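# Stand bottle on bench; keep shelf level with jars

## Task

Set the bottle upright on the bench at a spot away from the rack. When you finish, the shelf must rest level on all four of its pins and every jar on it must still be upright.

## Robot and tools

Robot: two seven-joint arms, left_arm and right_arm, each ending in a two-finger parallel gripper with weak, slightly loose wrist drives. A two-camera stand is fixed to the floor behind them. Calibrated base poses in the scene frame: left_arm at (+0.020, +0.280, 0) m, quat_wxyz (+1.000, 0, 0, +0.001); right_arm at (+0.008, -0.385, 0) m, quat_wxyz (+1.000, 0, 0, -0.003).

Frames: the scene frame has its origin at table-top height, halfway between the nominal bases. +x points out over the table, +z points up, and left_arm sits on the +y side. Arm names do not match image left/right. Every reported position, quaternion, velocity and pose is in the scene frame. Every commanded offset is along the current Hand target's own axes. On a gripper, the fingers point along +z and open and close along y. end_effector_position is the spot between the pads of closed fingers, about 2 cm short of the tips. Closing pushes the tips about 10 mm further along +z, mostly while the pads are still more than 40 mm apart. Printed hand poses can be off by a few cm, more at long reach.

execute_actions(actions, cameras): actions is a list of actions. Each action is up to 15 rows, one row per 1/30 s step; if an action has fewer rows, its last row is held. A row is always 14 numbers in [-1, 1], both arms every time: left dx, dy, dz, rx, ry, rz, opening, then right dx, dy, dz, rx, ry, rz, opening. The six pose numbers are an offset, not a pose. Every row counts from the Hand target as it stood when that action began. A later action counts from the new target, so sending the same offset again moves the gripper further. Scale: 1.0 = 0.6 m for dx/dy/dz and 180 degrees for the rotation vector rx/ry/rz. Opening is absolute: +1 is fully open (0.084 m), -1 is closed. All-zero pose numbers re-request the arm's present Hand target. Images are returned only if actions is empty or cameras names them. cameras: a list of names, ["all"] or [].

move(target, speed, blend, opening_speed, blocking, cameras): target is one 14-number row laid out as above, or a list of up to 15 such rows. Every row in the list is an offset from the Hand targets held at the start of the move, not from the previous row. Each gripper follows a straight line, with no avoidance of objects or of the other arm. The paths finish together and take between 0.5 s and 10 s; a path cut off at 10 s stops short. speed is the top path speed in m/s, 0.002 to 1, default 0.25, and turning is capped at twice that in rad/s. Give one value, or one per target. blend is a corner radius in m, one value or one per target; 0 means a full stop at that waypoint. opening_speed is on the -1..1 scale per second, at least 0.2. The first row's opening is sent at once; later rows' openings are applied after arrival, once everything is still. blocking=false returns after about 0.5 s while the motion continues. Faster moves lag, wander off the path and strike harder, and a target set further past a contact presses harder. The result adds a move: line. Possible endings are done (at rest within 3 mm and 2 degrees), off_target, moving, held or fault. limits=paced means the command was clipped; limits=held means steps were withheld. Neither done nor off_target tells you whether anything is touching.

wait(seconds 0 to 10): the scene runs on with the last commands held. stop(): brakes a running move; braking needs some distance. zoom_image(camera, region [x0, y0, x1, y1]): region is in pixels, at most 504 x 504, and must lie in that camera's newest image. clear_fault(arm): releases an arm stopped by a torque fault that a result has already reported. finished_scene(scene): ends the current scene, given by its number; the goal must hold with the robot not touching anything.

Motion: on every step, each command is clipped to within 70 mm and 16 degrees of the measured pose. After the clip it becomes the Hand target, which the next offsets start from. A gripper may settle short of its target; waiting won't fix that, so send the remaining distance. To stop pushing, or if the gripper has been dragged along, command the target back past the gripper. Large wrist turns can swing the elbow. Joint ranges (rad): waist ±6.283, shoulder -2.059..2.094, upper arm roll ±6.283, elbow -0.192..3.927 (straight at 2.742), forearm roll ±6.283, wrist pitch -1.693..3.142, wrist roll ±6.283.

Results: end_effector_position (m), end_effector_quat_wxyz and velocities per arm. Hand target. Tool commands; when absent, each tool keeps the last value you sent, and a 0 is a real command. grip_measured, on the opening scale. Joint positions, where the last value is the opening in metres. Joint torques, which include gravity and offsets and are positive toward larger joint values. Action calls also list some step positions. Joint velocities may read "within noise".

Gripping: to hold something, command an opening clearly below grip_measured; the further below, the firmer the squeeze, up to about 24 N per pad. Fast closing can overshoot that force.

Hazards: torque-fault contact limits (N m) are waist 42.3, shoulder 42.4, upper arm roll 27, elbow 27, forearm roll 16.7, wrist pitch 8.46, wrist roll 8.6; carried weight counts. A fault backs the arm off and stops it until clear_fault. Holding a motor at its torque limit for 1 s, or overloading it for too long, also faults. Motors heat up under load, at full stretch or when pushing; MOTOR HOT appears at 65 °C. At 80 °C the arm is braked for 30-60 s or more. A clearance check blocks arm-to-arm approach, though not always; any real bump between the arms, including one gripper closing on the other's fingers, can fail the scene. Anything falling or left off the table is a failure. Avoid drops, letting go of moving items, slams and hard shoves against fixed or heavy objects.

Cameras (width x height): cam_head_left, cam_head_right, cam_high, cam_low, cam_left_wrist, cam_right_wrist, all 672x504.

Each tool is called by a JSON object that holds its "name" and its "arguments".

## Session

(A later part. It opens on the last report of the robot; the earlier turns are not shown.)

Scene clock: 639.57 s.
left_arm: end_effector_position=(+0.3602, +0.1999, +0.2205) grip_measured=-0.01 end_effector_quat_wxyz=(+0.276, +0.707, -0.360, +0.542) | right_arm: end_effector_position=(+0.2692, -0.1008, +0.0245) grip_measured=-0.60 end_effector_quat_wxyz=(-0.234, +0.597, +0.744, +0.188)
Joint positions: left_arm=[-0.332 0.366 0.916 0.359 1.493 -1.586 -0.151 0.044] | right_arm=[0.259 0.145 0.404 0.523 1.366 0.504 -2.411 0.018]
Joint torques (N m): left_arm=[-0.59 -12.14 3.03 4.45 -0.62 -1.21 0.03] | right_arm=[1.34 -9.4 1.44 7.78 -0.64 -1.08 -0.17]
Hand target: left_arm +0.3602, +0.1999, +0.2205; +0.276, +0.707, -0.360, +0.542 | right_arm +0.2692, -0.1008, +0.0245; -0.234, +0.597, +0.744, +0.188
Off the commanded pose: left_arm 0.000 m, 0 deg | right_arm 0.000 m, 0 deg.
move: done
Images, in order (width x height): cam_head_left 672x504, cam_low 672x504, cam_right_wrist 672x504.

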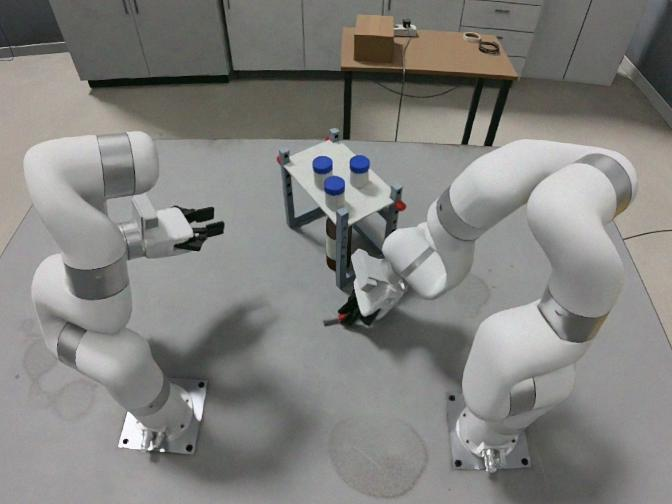

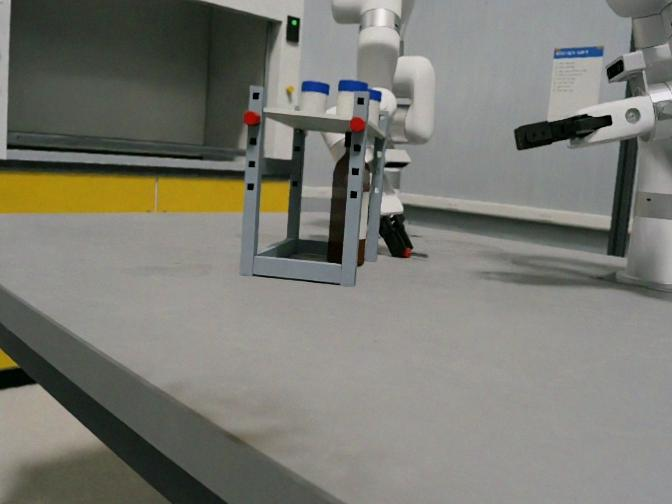

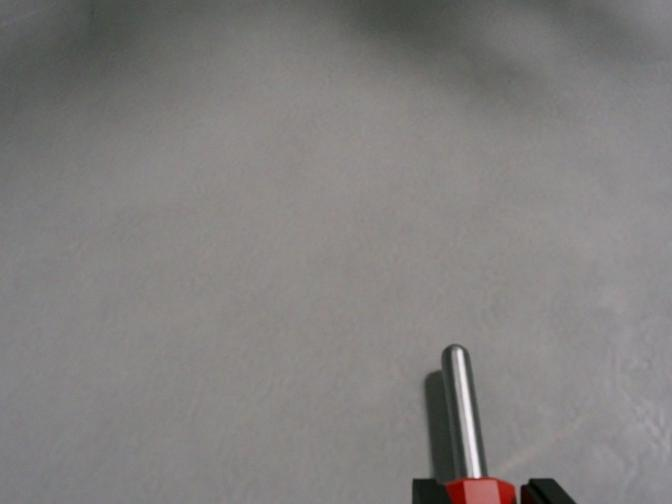

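{"name": "move", "arguments": {"target": [[0.0105, 0.0294, 0.0391, -0.1127, 0, 0.0302, 0.0, 0.066, -0.0069, -0.1481, 0, 0, 0, -1.0], [0.0105, 0.0294, 0.0391, -0.1127, 0, 0.0302, 0.0, 0.1278, 0.0139, -0.3255, -0.2135, 0, 0.3049, -1.0]], "speed": [0.15, 0.3], "blend": 0.03, "cameras": ["all"]}}

Scene clock: 700.47 s.
left_arm: end_effector_position=(+0.3602, +0.1699, +0.2205) grip_measured=-0.01 end_effector_quat_wxyz=(+0.371, +0.630, -0.483, +0.483) | right_arm: end_effector_position=(+0.2880, -0.1470, +0.2284) grip_measured=-0.60 end_effector_quat_wxyz=(-0.092, +0.908, +0.291, +0.286)
Joint positions: left_arm=[-0.302 0.509 0.78 0.647 1.688 -1.691 -0.217 0.044] | right_arm=[0.081 -0.96 0.723 0.289 0.954 0.63 -0.551 0.018]
Joint torques (N m): left_arm=[2.24 -17.07 3.27 5.84 0.23 -3.21 -0.51] | right_arm=[-0.96 -0.09 -4.27 16.48 -0.9 -1.79 0.82]
Hand target: left_arm +0.3602, +0.1699, +0.2205; +0.371, +0.630, -0.483, +0.483 | right_arm +0.2880, -0.1470, +0.2284; -0.091, +0.908, +0.291, +0.286
Off the commanded pose: left_arm 0.000 m, 0 deg | right_arm 0.000 m, 0 deg.
move: done

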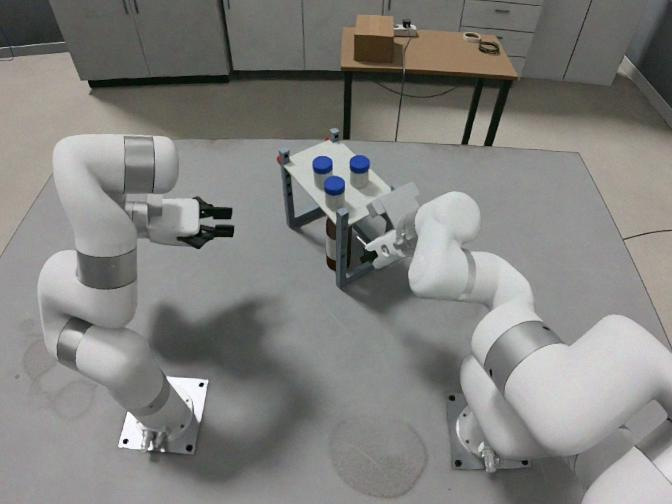

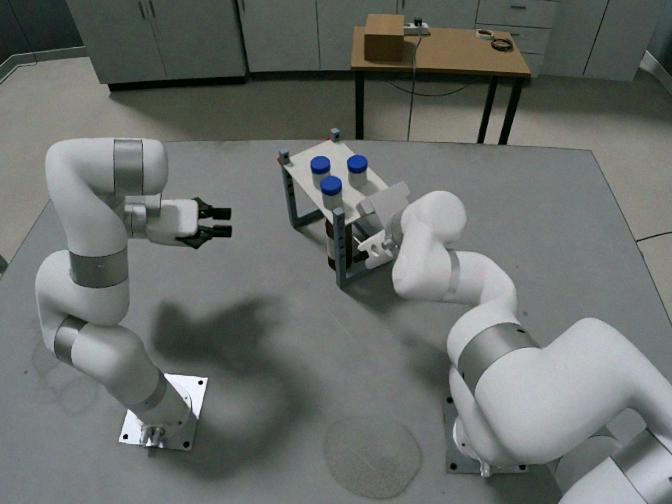

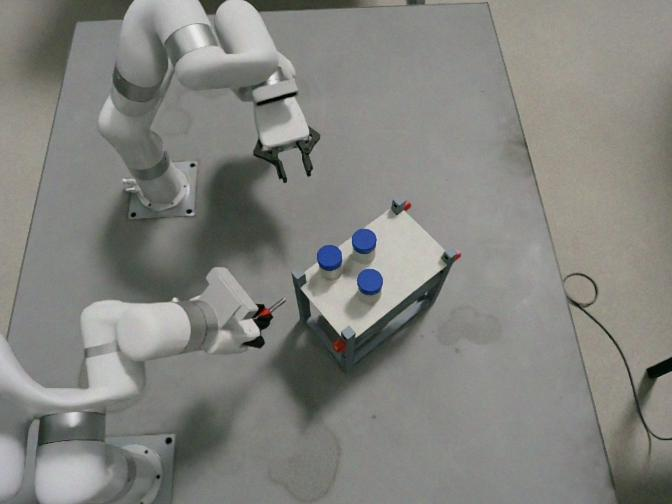

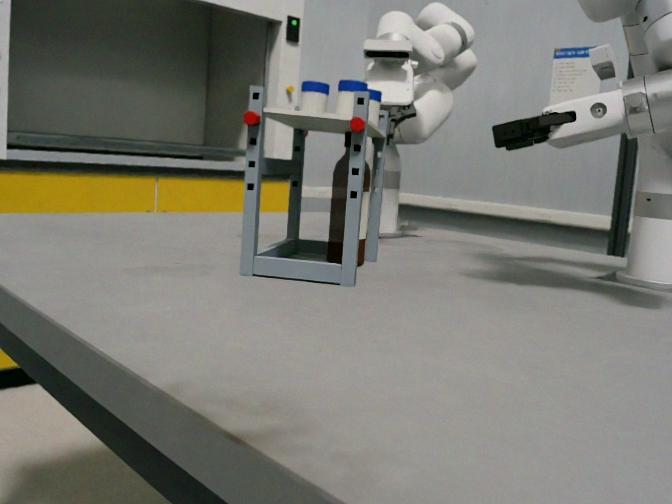

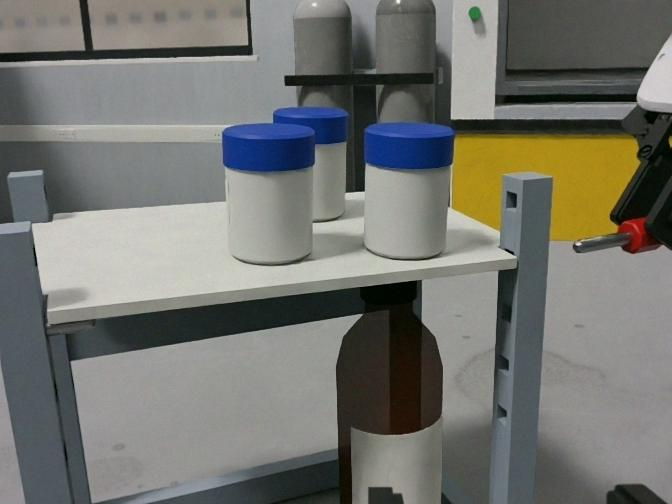

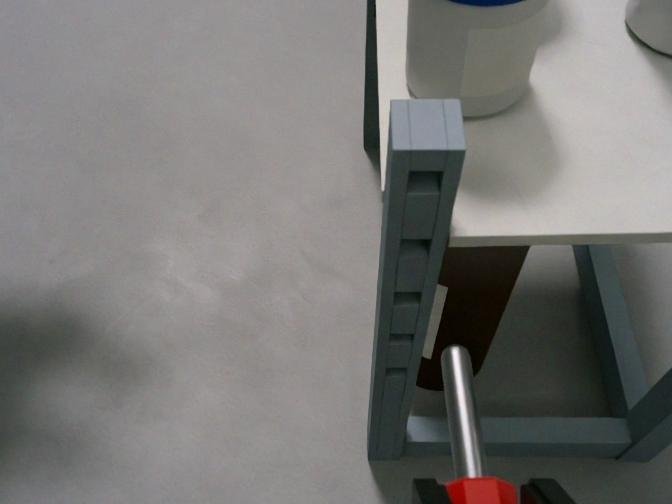

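{"name": "zoom_image", "arguments": {"camera": "cam_left_wrist", "region": [460, 150, 672, 330]}}

{"name": "zoom_image", "arguments": {"camera": "cam_right_wrist", "region": [350, 80, 530, 260]}}

{"name": "zoom_image", "arguments": {"camera": "cam_left_wrist", "region": [320, 220, 520, 400]}}

Scaled by 2.377 from the camera's 672x504 image, which has a finer 960x720 frame.

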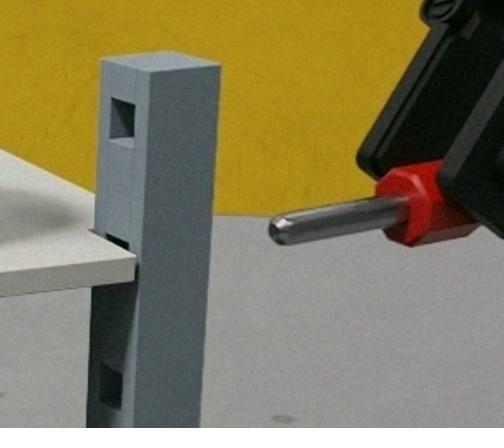

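Scaled by 2.800 from the camera's 672x504 image, which has a finer 960x720 frame.

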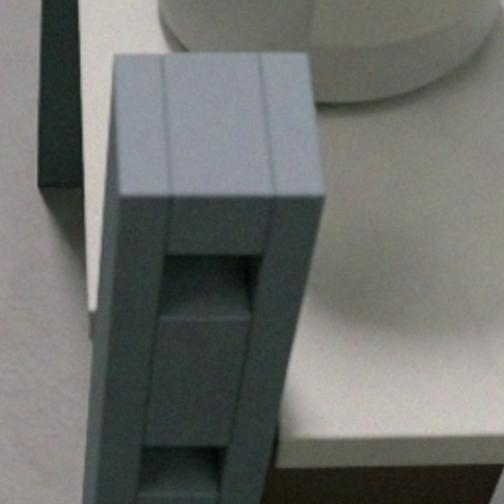

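Scaled by 2.520 from the camera's 672x504 image, which has a finer 960x720 frame.

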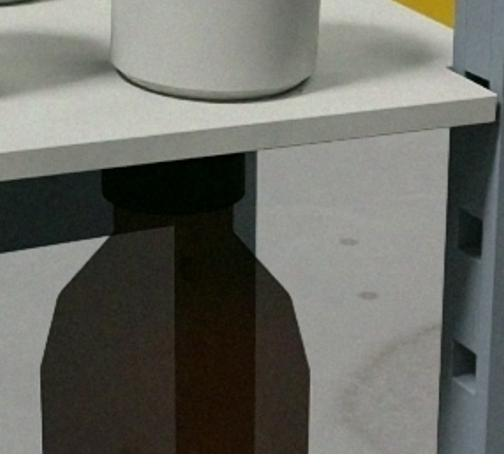

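{"name": "zoom_image", "arguments": {"camera": "cam_right_wrist", "region": [400, 320, 580, 504]}}

{"name": "zoom_image", "arguments": {"camera": "cam_left_wrist", "region": [540, 180, 672, 290]}}

Scaled by 2.739 from the camera's 672x504 image, which has a finer 960x720 frame.

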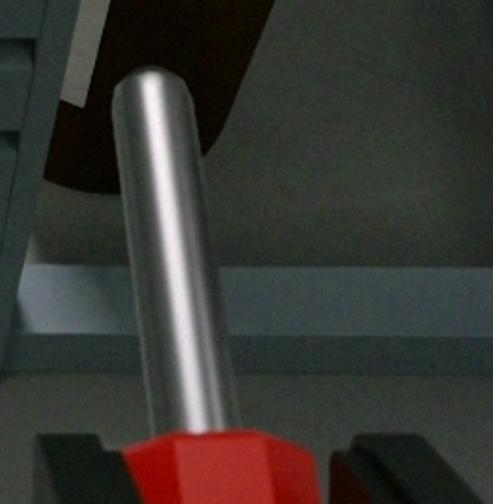

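Scaled by 3.818 from the camera's 672x504 image, which has a finer 960x720 frame.

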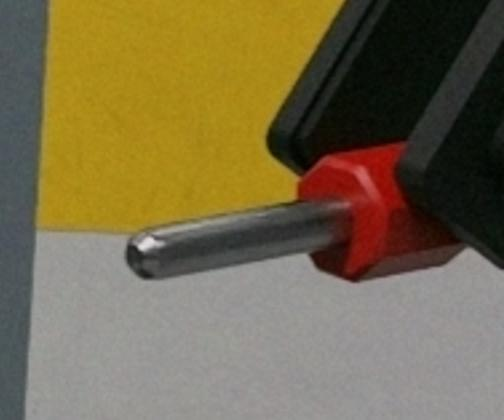

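{"name": "move", "arguments": {"target": [0, 0, 0, 0, 0, 0, 0.3, 0.0267, -0.0143, 0.0201, 0, 0.0139, 0, -1.0], "speed": 0.1, "cameras": ["cam_left_wrist", "cam_right_wrist"]}}

{"name": "zoom_image", "arguments": {"camera": "cam_left_wrist", "region": [470, 170, 670, 330]}}

{"name": "zoom_image", "arguments": {"camera": "cam_right_wrist", "region": [350, 100, 550, 300]}}

Scene clock: 948.40 s.
left_arm: end_effector_position=(+0.3602, +0.1699, +0.2205) grip_measured=+0.29 end_effector_quat_wxyz=(+0.371, +0.630, -0.483, +0.483) | right_arm: end_effector_position=(+0.2993, -0.1284, +0.2277) grip_measured=-0.60 end_effector_quat_wxyz=(-0.098, +0.902, +0.289, +0.306)
Joint positions: left_arm=[-0.302 0.509 0.78 0.647 1.688 -1.691 -0.217 0.056] | right_arm=[0.071 -0.873 0.787 0.32 1.027 0.515 -0.577 0.018]
Joint torques (N m): left_arm=[2.23 -17.22 3.4 5.9 0.13 -3.03 -0.32] | right_arm=[-1.58 0.29 -4.6 16.34 0.62 -5.09 -0.72]
Hand target: left_arm +0.3602, +0.1699, +0.2205; +0.371, +0.630, -0.483, +0.483 | right_arm +0.2993, -0.1284, +0.2277; -0.098, +0.902, +0.289, +0.306
Off the commanded pose: left_arm 0.000 m, 0 deg | right_arm 0.000 m, 0 deg.
move: done
Images, in order (width x height): cam_left_wrist 672x504, cam_right_wrist 672x504.

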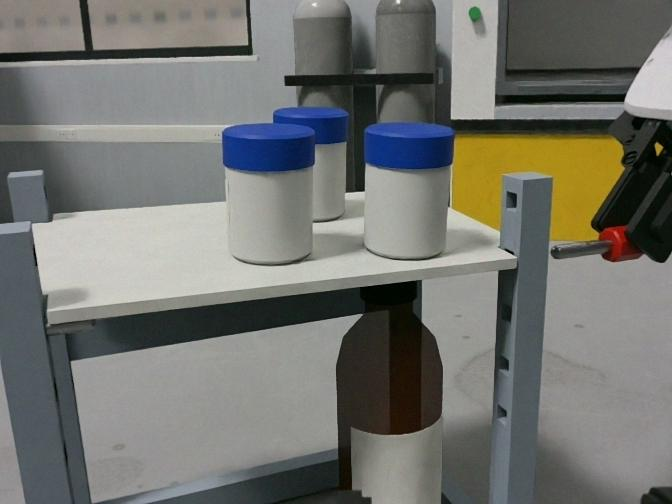

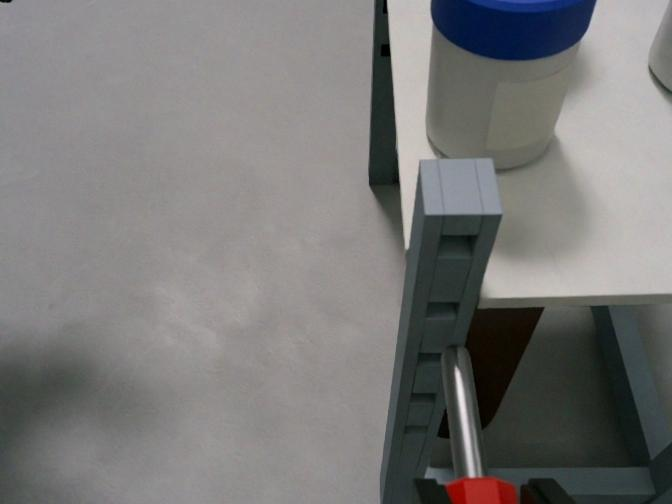

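Scaled by 2.520 from the camera's 672x504 image, which has a finer 960x720 frame.

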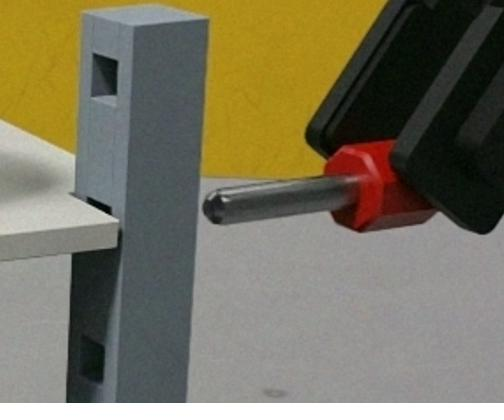

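Scaled by 2.520 from the camera's 672x504 image, which has a finer 960x720 frame.

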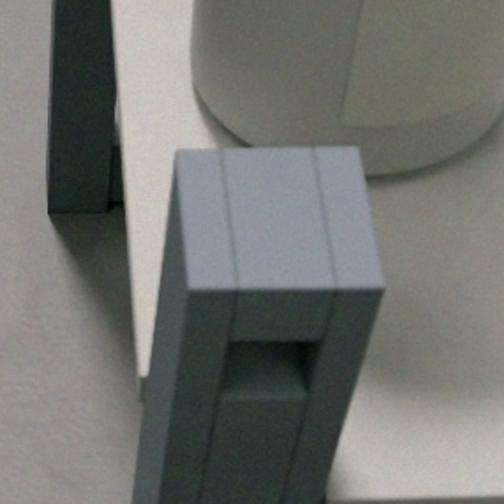

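{"name": "zoom_image", "arguments": {"camera": "cam_right_wrist", "region": [390, 220, 510, 380]}}

Scaled by 3.150 from the camera's 672x504 image, which has a finer 960x720 frame.

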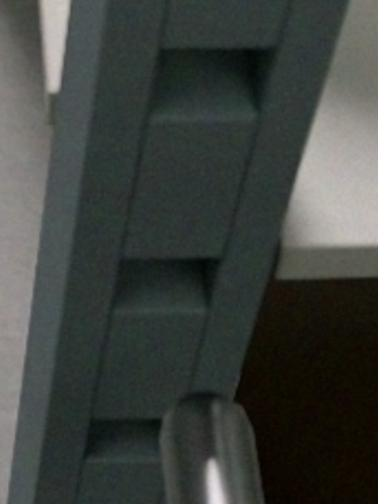

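{"name": "move", "arguments": {"target": [0, 0, 0, 0, 0, 0, 0.3, 0.00794, -0.0048, 0.00609, 0, 0, 0, -1.0], "speed": 0.05, "cameras": ["cam_left_wrist", "cam_right_wrist"]}}

{"name": "zoom_image", "arguments": {"camera": "cam_left_wrist", "region": [480, 180, 620, 320]}}

{"name": "zoom_image", "arguments": {"camera": "cam_right_wrist", "region": [390, 220, 530, 400]}}

Scene clock: 1036.10 s.
left_arm: end_effector_position=(+0.3602, +0.1699, +0.2205) grip_measured=+0.29 end_effector_quat_wxyz=(+0.371, +0.630, -0.483, +0.483) | right_arm: end_effector_position=(+0.3025, -0.1226, +0.2277) grip_measured=-0.60 end_effector_quat_wxyz=(-0.098, +0.902, +0.289, +0.306)
Joint positions: left_arm=[-0.302 0.509 0.78 0.647 1.688 -1.691 -0.217 0.056] | right_arm=[0.057 -0.846 0.805 0.339 1.03 0.499 -0.575 0.018]
Joint torques (N m): left_arm=[2.2 -17.71 4.02 5.75 0.2 -2.77 -0.22] | right_arm=[-1.01 1.11 -4.32 16.39 0.69 -5 0.41]
Hand target: left_arm +0.3602, +0.1699, +0.2205; +0.371, +0.630, -0.483, +0.483 | right_arm +0.3026, -0.1226, +0.2277; -0.098, +0.902, +0.289, +0.306
Off the commanded pose: left_arm 0.000 m, 0 deg | right_arm 0.000 m, 0 deg.
move: done
Images, in order (width x height): cam_left_wrist 672x504, cam_right_wrist 672x504.

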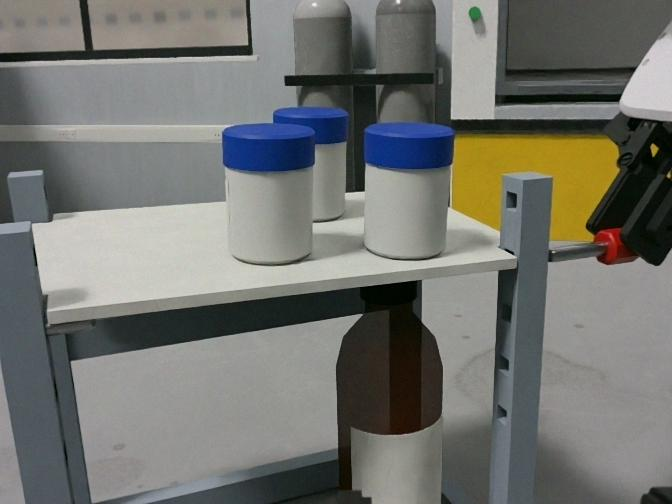

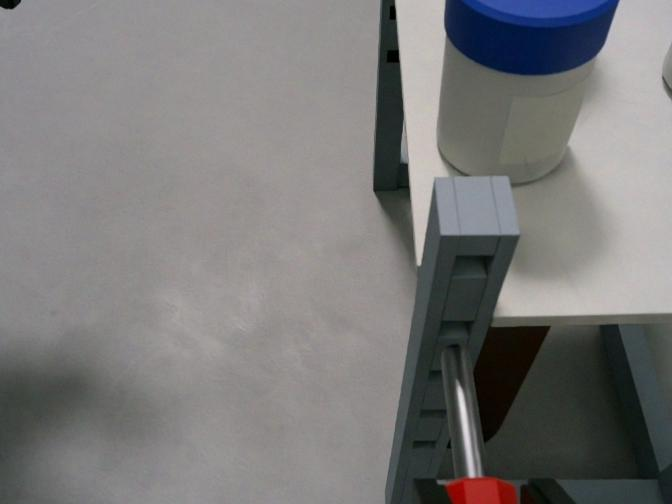

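Scaled by 3.600 from the camera's 672x504 image, which has a finer 960x720 frame.

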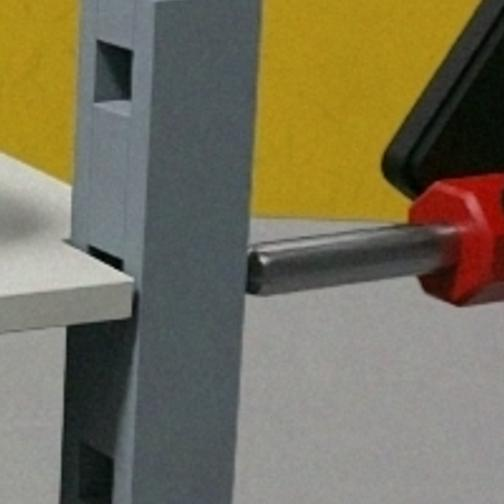

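Scaled by 2.800 from the camera's 672x504 image, which has a finer 960x720 frame.

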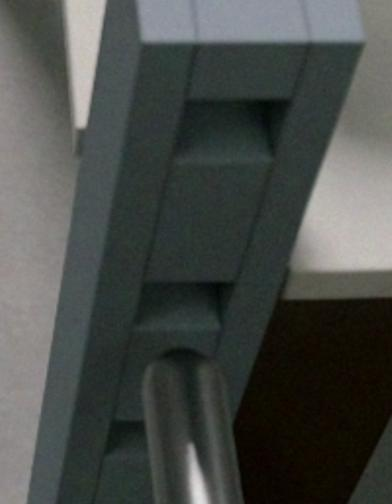

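{"name": "move", "arguments": {"target": [0, 0, 0, 0, 0, 0, 0.3, 0.00701, -0.0008, -0.00092, 0, 0, 0, -1.0], "speed": 0.05, "cameras": ["cam_left_wrist", "cam_right_wrist"]}}

{"name": "zoom_image", "arguments": {"camera": "cam_left_wrist", "region": [490, 190, 610, 310]}}

{"name": "zoom_image", "arguments": {"camera": "cam_right_wrist", "region": [400, 260, 520, 380]}}

Scene clock: 1076.17 s.
left_arm: end_effector_position=(+0.3602, +0.1699, +0.2205) grip_measured=+0.29 end_effector_quat_wxyz=(+0.371, +0.630, -0.483, +0.483) | right_arm: end_effector_position=(+0.3047, -0.1204, +0.2307) grip_measured=-0.60 end_effector_quat_wxyz=(-0.098, +0.902, +0.289, +0.306)
Joint positions: left_arm=[-0.302 0.509 0.78 0.647 1.688 -1.691 -0.217 0.056] | right_arm=[0.048 -0.84 0.805 0.352 1.021 0.503 -0.571 0.018]
Joint torques (N m): left_arm=[2.13 -18.37 4.19 5.77 0.16 -2.47 -0.11] | right_arm=[-0.84 0.56 -4.67 16.57 -0.68 -1.64 0.46]
Hand target: left_arm +0.3602, +0.1699, +0.2205; +0.371, +0.630, -0.483, +0.483 | right_arm +0.3047, -0.1204, +0.2307; -0.098, +0.902, +0.289, +0.306
Off the commanded pose: left_arm 0.000 m, 0 deg | right_arm 0.000 m, 0 deg.
move: done
Images, in order (width x height): cam_left_wrist 672x504, cam_right_wrist 672x504.

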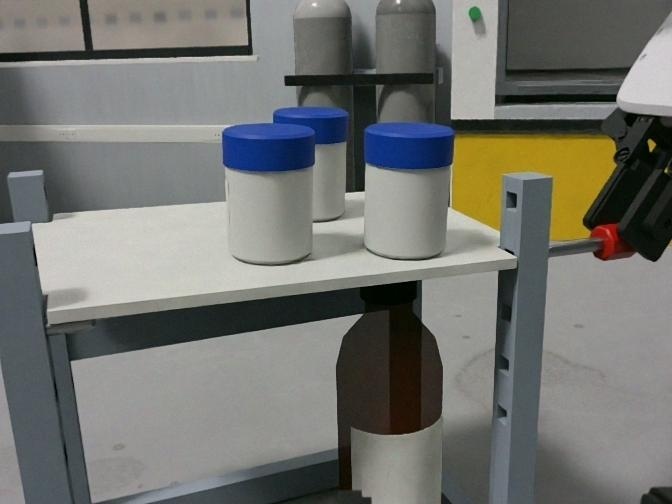

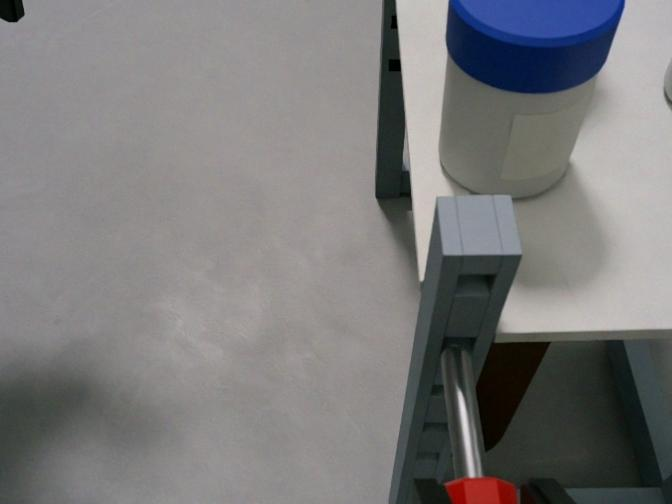

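Scaled by 4.200 from the camera's 672x504 image, which has a finer 960x720 frame.

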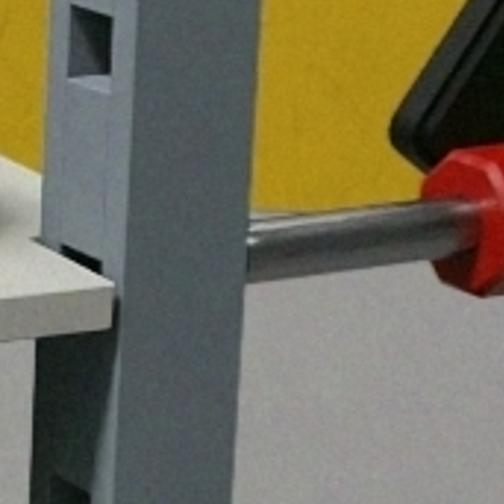

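Scaled by 4.200 from the camera's 672x504 image, which has a finer 960x720 frame.

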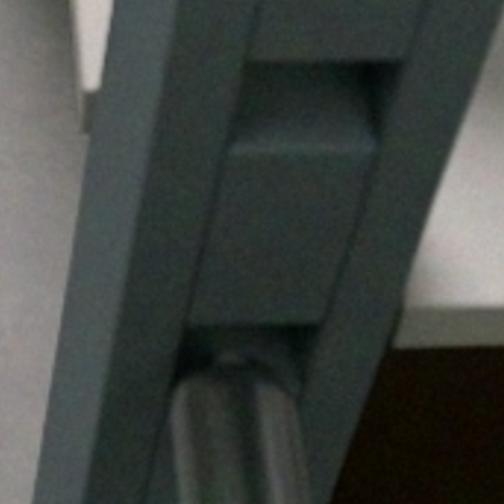

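{"name": "move", "arguments": {"target": [0, 0, 0, 0, 0, 0, 0.3, 0.0154, 0.0005, 0.0128, 0, 0, 0, -1.0], "speed": 0.03, "cameras": ["cam_left_wrist", "cam_right_wrist"]}}

{"name": "zoom_image", "arguments": {"camera": "cam_left_wrist", "region": [490, 190, 610, 310]}}

{"name": "zoom_image", "arguments": {"camera": "cam_right_wrist", "region": [400, 260, 520, 380]}}

Scene clock: 1096.27 s.
left_arm: end_effector_position=(+0.3602, +0.1699, +0.2205) grip_measured=+0.29 end_effector_quat_wxyz=(+0.371, +0.630, -0.483, +0.483) | right_arm: end_effector_position=(+0.3147, -0.1137, +0.2303) grip_measured=-0.60 end_effector_quat_wxyz=(-0.098, +0.902, +0.289, +0.306)
Joint positions: left_arm=[-0.302 0.509 0.78 0.647 1.688 -1.691 -0.217 0.056] | right_arm=[0.016 -0.782 0.828 0.386 1.024 0.47 -0.584 0.018]
Joint torques (N m): left_arm=[2.04 -18.54 4.23 5.76 0.1 -2.23 -0.06] | right_arm=[-0.82 -0.46 -4.7 17.57 0.33 -5.48 -0.82]
Hand target: left_arm +0.3602, +0.1699, +0.2205; +0.371, +0.630, -0.483, +0.483 | right_arm +0.3147, -0.1137, +0.2303; -0.098, +0.902, +0.289, +0.306
Off the commanded pose: left_arm 0.000 m, 0 deg | right_arm 0.000 m, 0 deg.
move: done
Images, in order (width x height): cam_left_wrist 672x504, cam_right_wrist 672x504.

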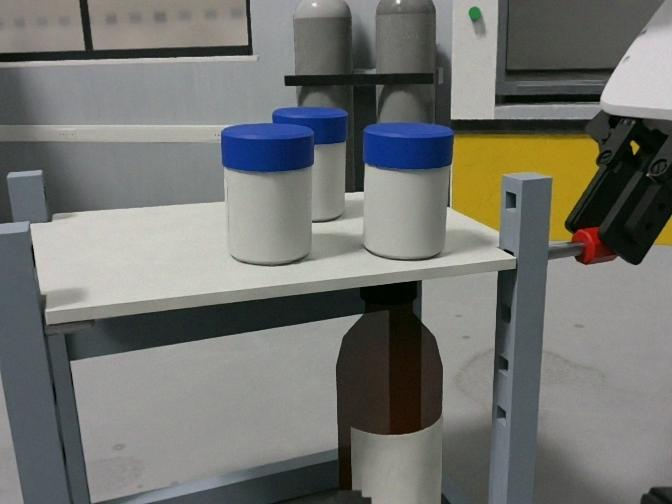

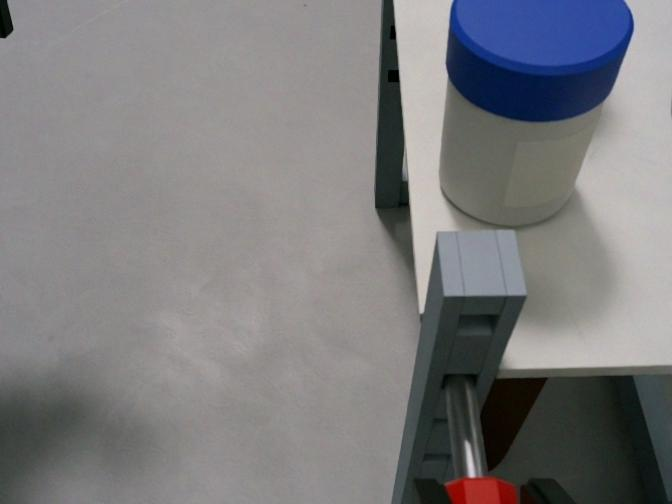

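Scaled by 4.200 from the camera's 672x504 image, which has a finer 960x720 frame.

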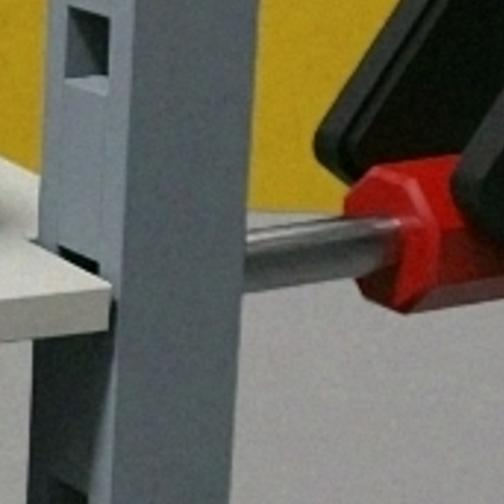

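Scaled by 4.200 from the camera's 672x504 image, which has a finer 960x720 frame.

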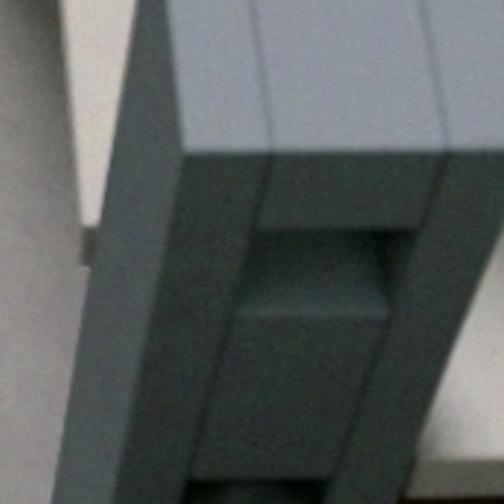

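{"name": "zoom_image", "arguments": {"camera": "cam_right_wrist", "region": [400, 330, 540, 504]}}

Scaled by 2.897 from the camera's 672x504 image, which has a finer 960x720 frame.

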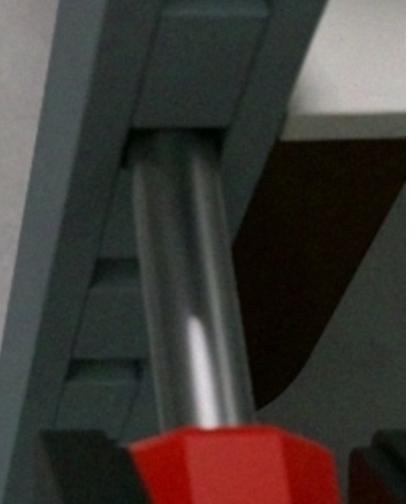

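{"name": "move", "arguments": {"target": [-0.0122, -0.0298, 0.2472, -0.0276, 0.0833, 0.0036, 0.3, 0, 0, 0, 0, 0, 0, -1.0], "speed": 0.15, "cameras": ["cam_head_left", "cam_high", "cam_low", "cam_left_wrist"]}}

Scene clock: 1128.07 s.
left_arm: end_effector_position=(+0.4141, +0.0380, +0.1751) grip_measured=+0.29 end_effector_quat_wxyz=(+0.454, +0.542, -0.454, +0.542) | right_arm: end_effector_position=(+0.3147, -0.1137, +0.2303) grip_measured=-0.60 end_effector_quat_wxyz=(-0.098, +0.902, +0.289, +0.306)
Joint positions: left_arm=[-0.188 0.82 0.201 0.908 1.332 -1.691 -0.13 0.056] | right_arm=[0.016 -0.782 0.828 0.386 1.024 0.47 -0.584 0.018]
Joint torques (N m): left_arm=[2.29 -24.23 -0.15 5.05 -0.84 -1.69 -0.22] | right_arm=[-0.12 -0.51 -4.62 17.47 0.11 -5.28 -0.95]
Hand target: left_arm +0.4141, +0.0380, +0.1750; +0.454, +0.542, -0.454, +0.542 | right_arm +0.3147, -0.1137, +0.2303; -0.098, +0.902, +0.289, +0.306
Off the commanded pose: left_arm 0.000 m, 0 deg | right_arm 0.000 m, 0 deg.
joint sent to its limit (left arm) — joint 6 (wrist pitch), lower limit. The joint targets still meet the commanded pose.
move: done
Images, in order (width x height): cam_head_left 672x504, cam_high 672x504, cam_low 672x504, cam_left_wrist 672x504.

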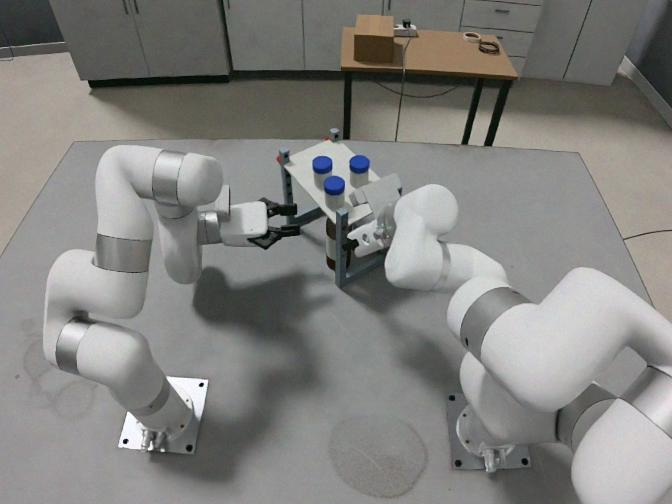

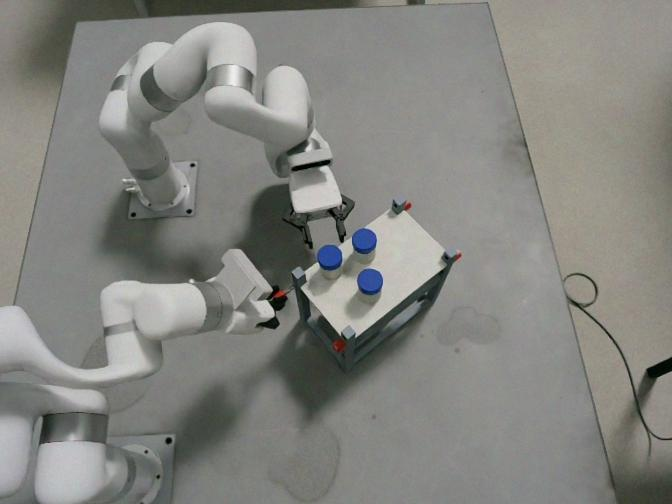

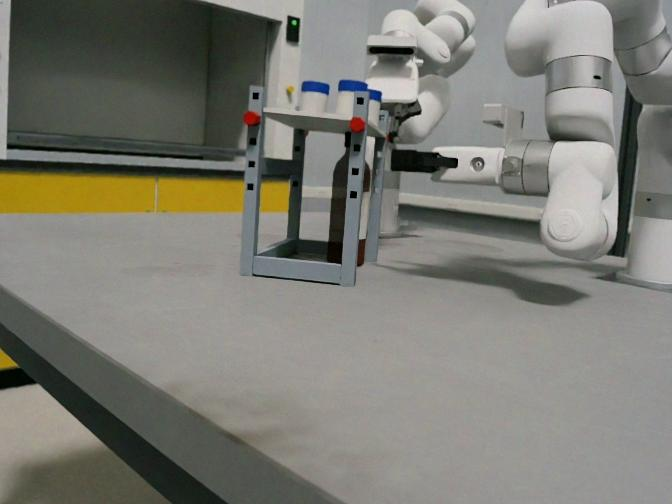

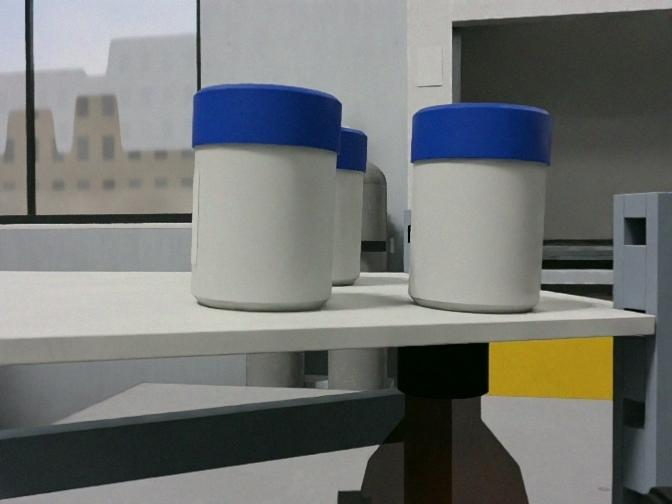

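{"name": "move", "arguments": {"target": [0.0182, 0.007, 0.1163, 0, 0, 0, 0.2, 0, 0, 0, 0, 0, 0, -1.0], "speed": 0.1, "cameras": ["cam_high", "cam_low", "cam_left_wrist"]}}

Scene clock: 1170.60 s.
left_arm: end_effector_position=(+0.4221, -0.0314, +0.1860) grip_measured=+0.19 end_effector_quat_wxyz=(+0.454, +0.542, -0.454, +0.542) | right_arm: end_effector_position=(+0.3147, -0.1137, +0.2303) grip_measured=-0.60 end_effector_quat_wxyz=(-0.098, +0.902, +0.289, +0.306)
Joint positions: left_arm=[-0.277 0.792 0.112 0.95 1.191 -1.585 -0.18 0.052] | right_arm=[0.016 -0.782 0.828 0.386 1.024 0.47 -0.584 0.018]
Joint torques (N m): left_arm=[-1.94 -25.44 -1.37 5.97 -0.89 -0.74 -0.75] | right_arm=[-0.99 -0.14 -4.66 17.7 0.24 -5.43 -0.81]
Hand target: left_arm +0.4221, -0.0314, +0.1860; +0.454, +0.542, -0.454, +0.542 | right_arm +0.3147, -0.1137, +0.2303; -0.098, +0.902, +0.289, +0.306
Off the commanded pose: left_arm 0.000 m, 0 deg | right_arm 0.000 m, 0 deg.
move: done
Images, in order (width x height): cam_high 672x504, cam_low 672x504, cam_left_wrist 672x504.

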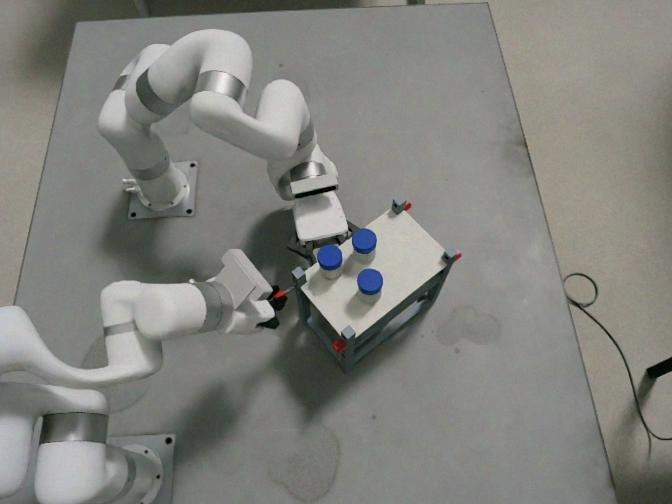

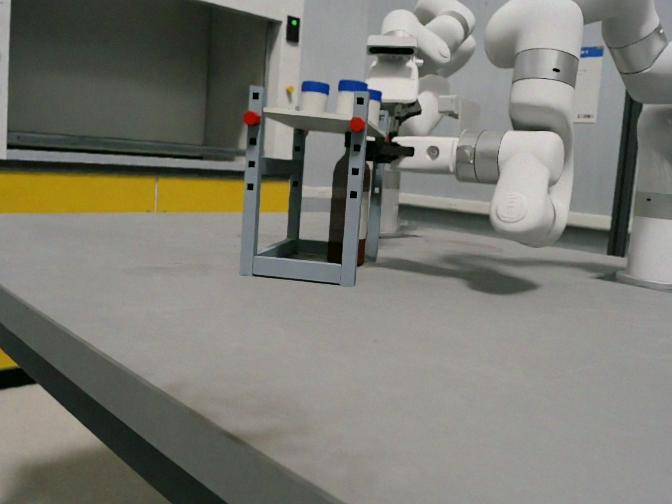

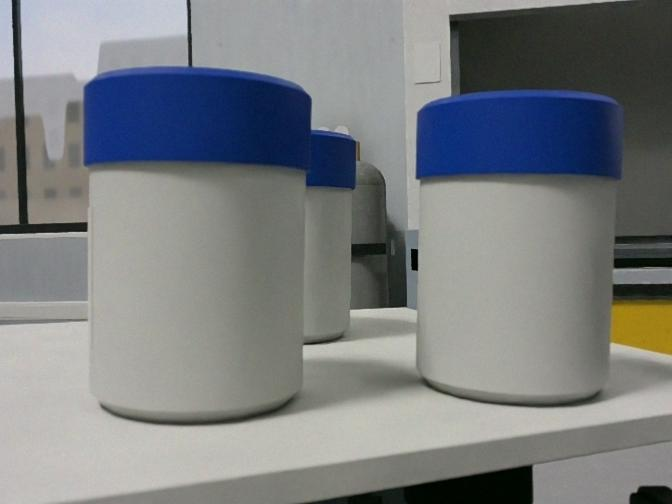

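{"name": "move", "arguments": {"target": [[0.005, 0, 0.0903, 0, 0, 0, 0.2, 0, 0, 0, 0, 0, 0, -1.0], [0.005, 0, 0.0903, 0, 0, 0, -0.5, 0, 0, 0, 0, 0, 0, -1.0]], "speed": 0.08, "opening_speed": 0.8, "cameras": ["cam_head_left", "cam_high", "cam_low", "cam_left_wrist", "cam_right_wrist"]}}

{"name": "zoom_image", "arguments": {"camera": "cam_low", "region": [230, 70, 430, 280]}}

Scene clock: 1213.30 s.
left_arm: end_effector_position=(+0.4316, -0.0848, +0.1890) grip_measured=-0.19 end_effector_quat_wxyz=(+0.454, +0.542, -0.454, +0.542) | right_arm: end_effector_position=(+0.3147, -0.1137, +0.2303) grip_measured=-0.60 end_effector_quat_wxyz=(-0.098, +0.902, +0.289, +0.306)
Joint positions: left_arm=[-0.339 0.81 0.049 1.035 1.096 -1.499 -0.217 0.036] | right_arm=[0.016 -0.782 0.828 0.386 1.024 0.47 -0.584 0.018]
Joint torques (N m): left_arm=[-1.69 -28.16 -1.66 5.14 0.27 -1.15 -0.55] | right_arm=[-0.69 -0.25 -4.6 17.56 0.33 -5.22 -0.79]
Hand target: left_arm +0.4316, -0.0848, +0.1890; +0.454, +0.542, -0.454, +0.542 | right_arm +0.3147, -0.1137, +0.2303; -0.098, +0.902, +0.289, +0.306
Off the commanded pose: left_arm 0.000 m, 0 deg | right_arm 0.000 m, 0 deg.
move: done
Images, in order (width x height): cam_head_left 672x504, cam_high 672x504, cam_low 672x504, cam_left_wrist 672x504, cam_right_wrist 672x504.

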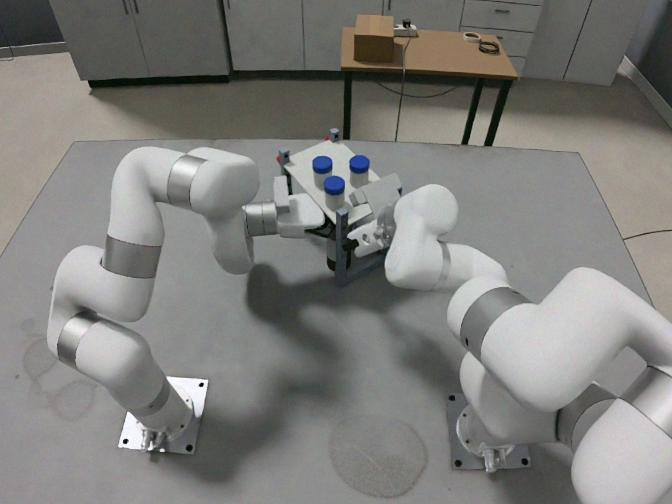

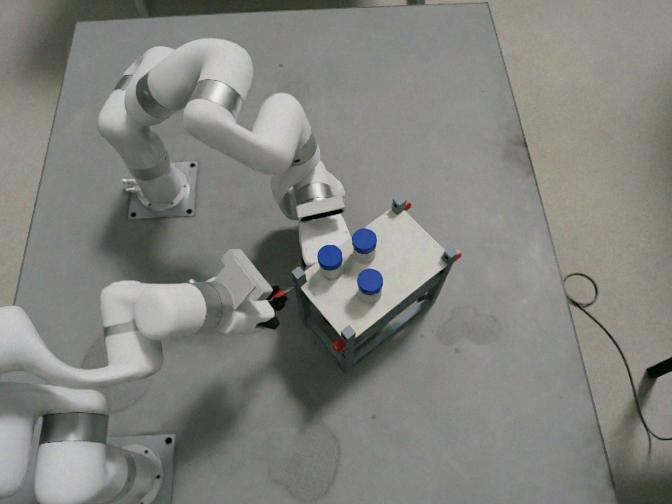

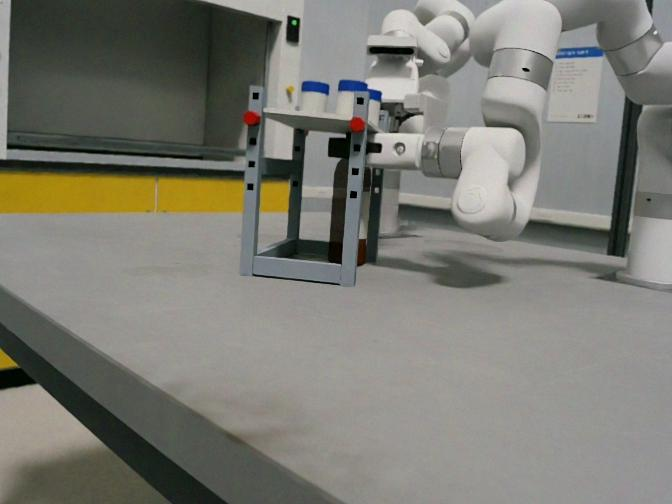

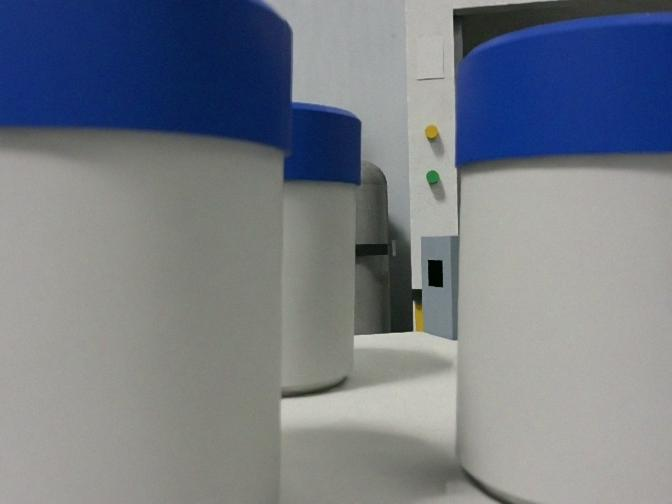

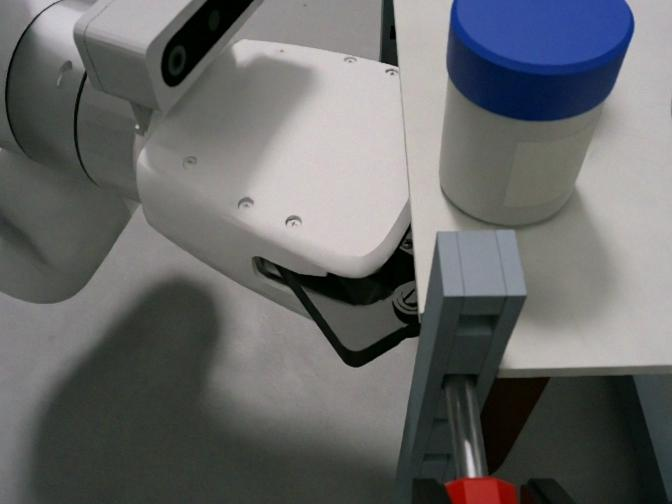

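Scaled by 2.400 from the camera's 672x504 image, which has a finer 960x720 frame.

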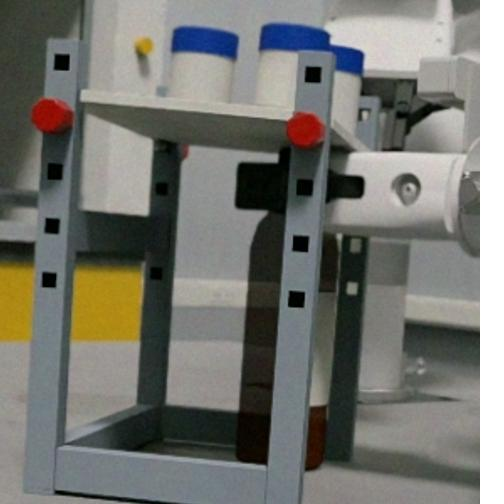

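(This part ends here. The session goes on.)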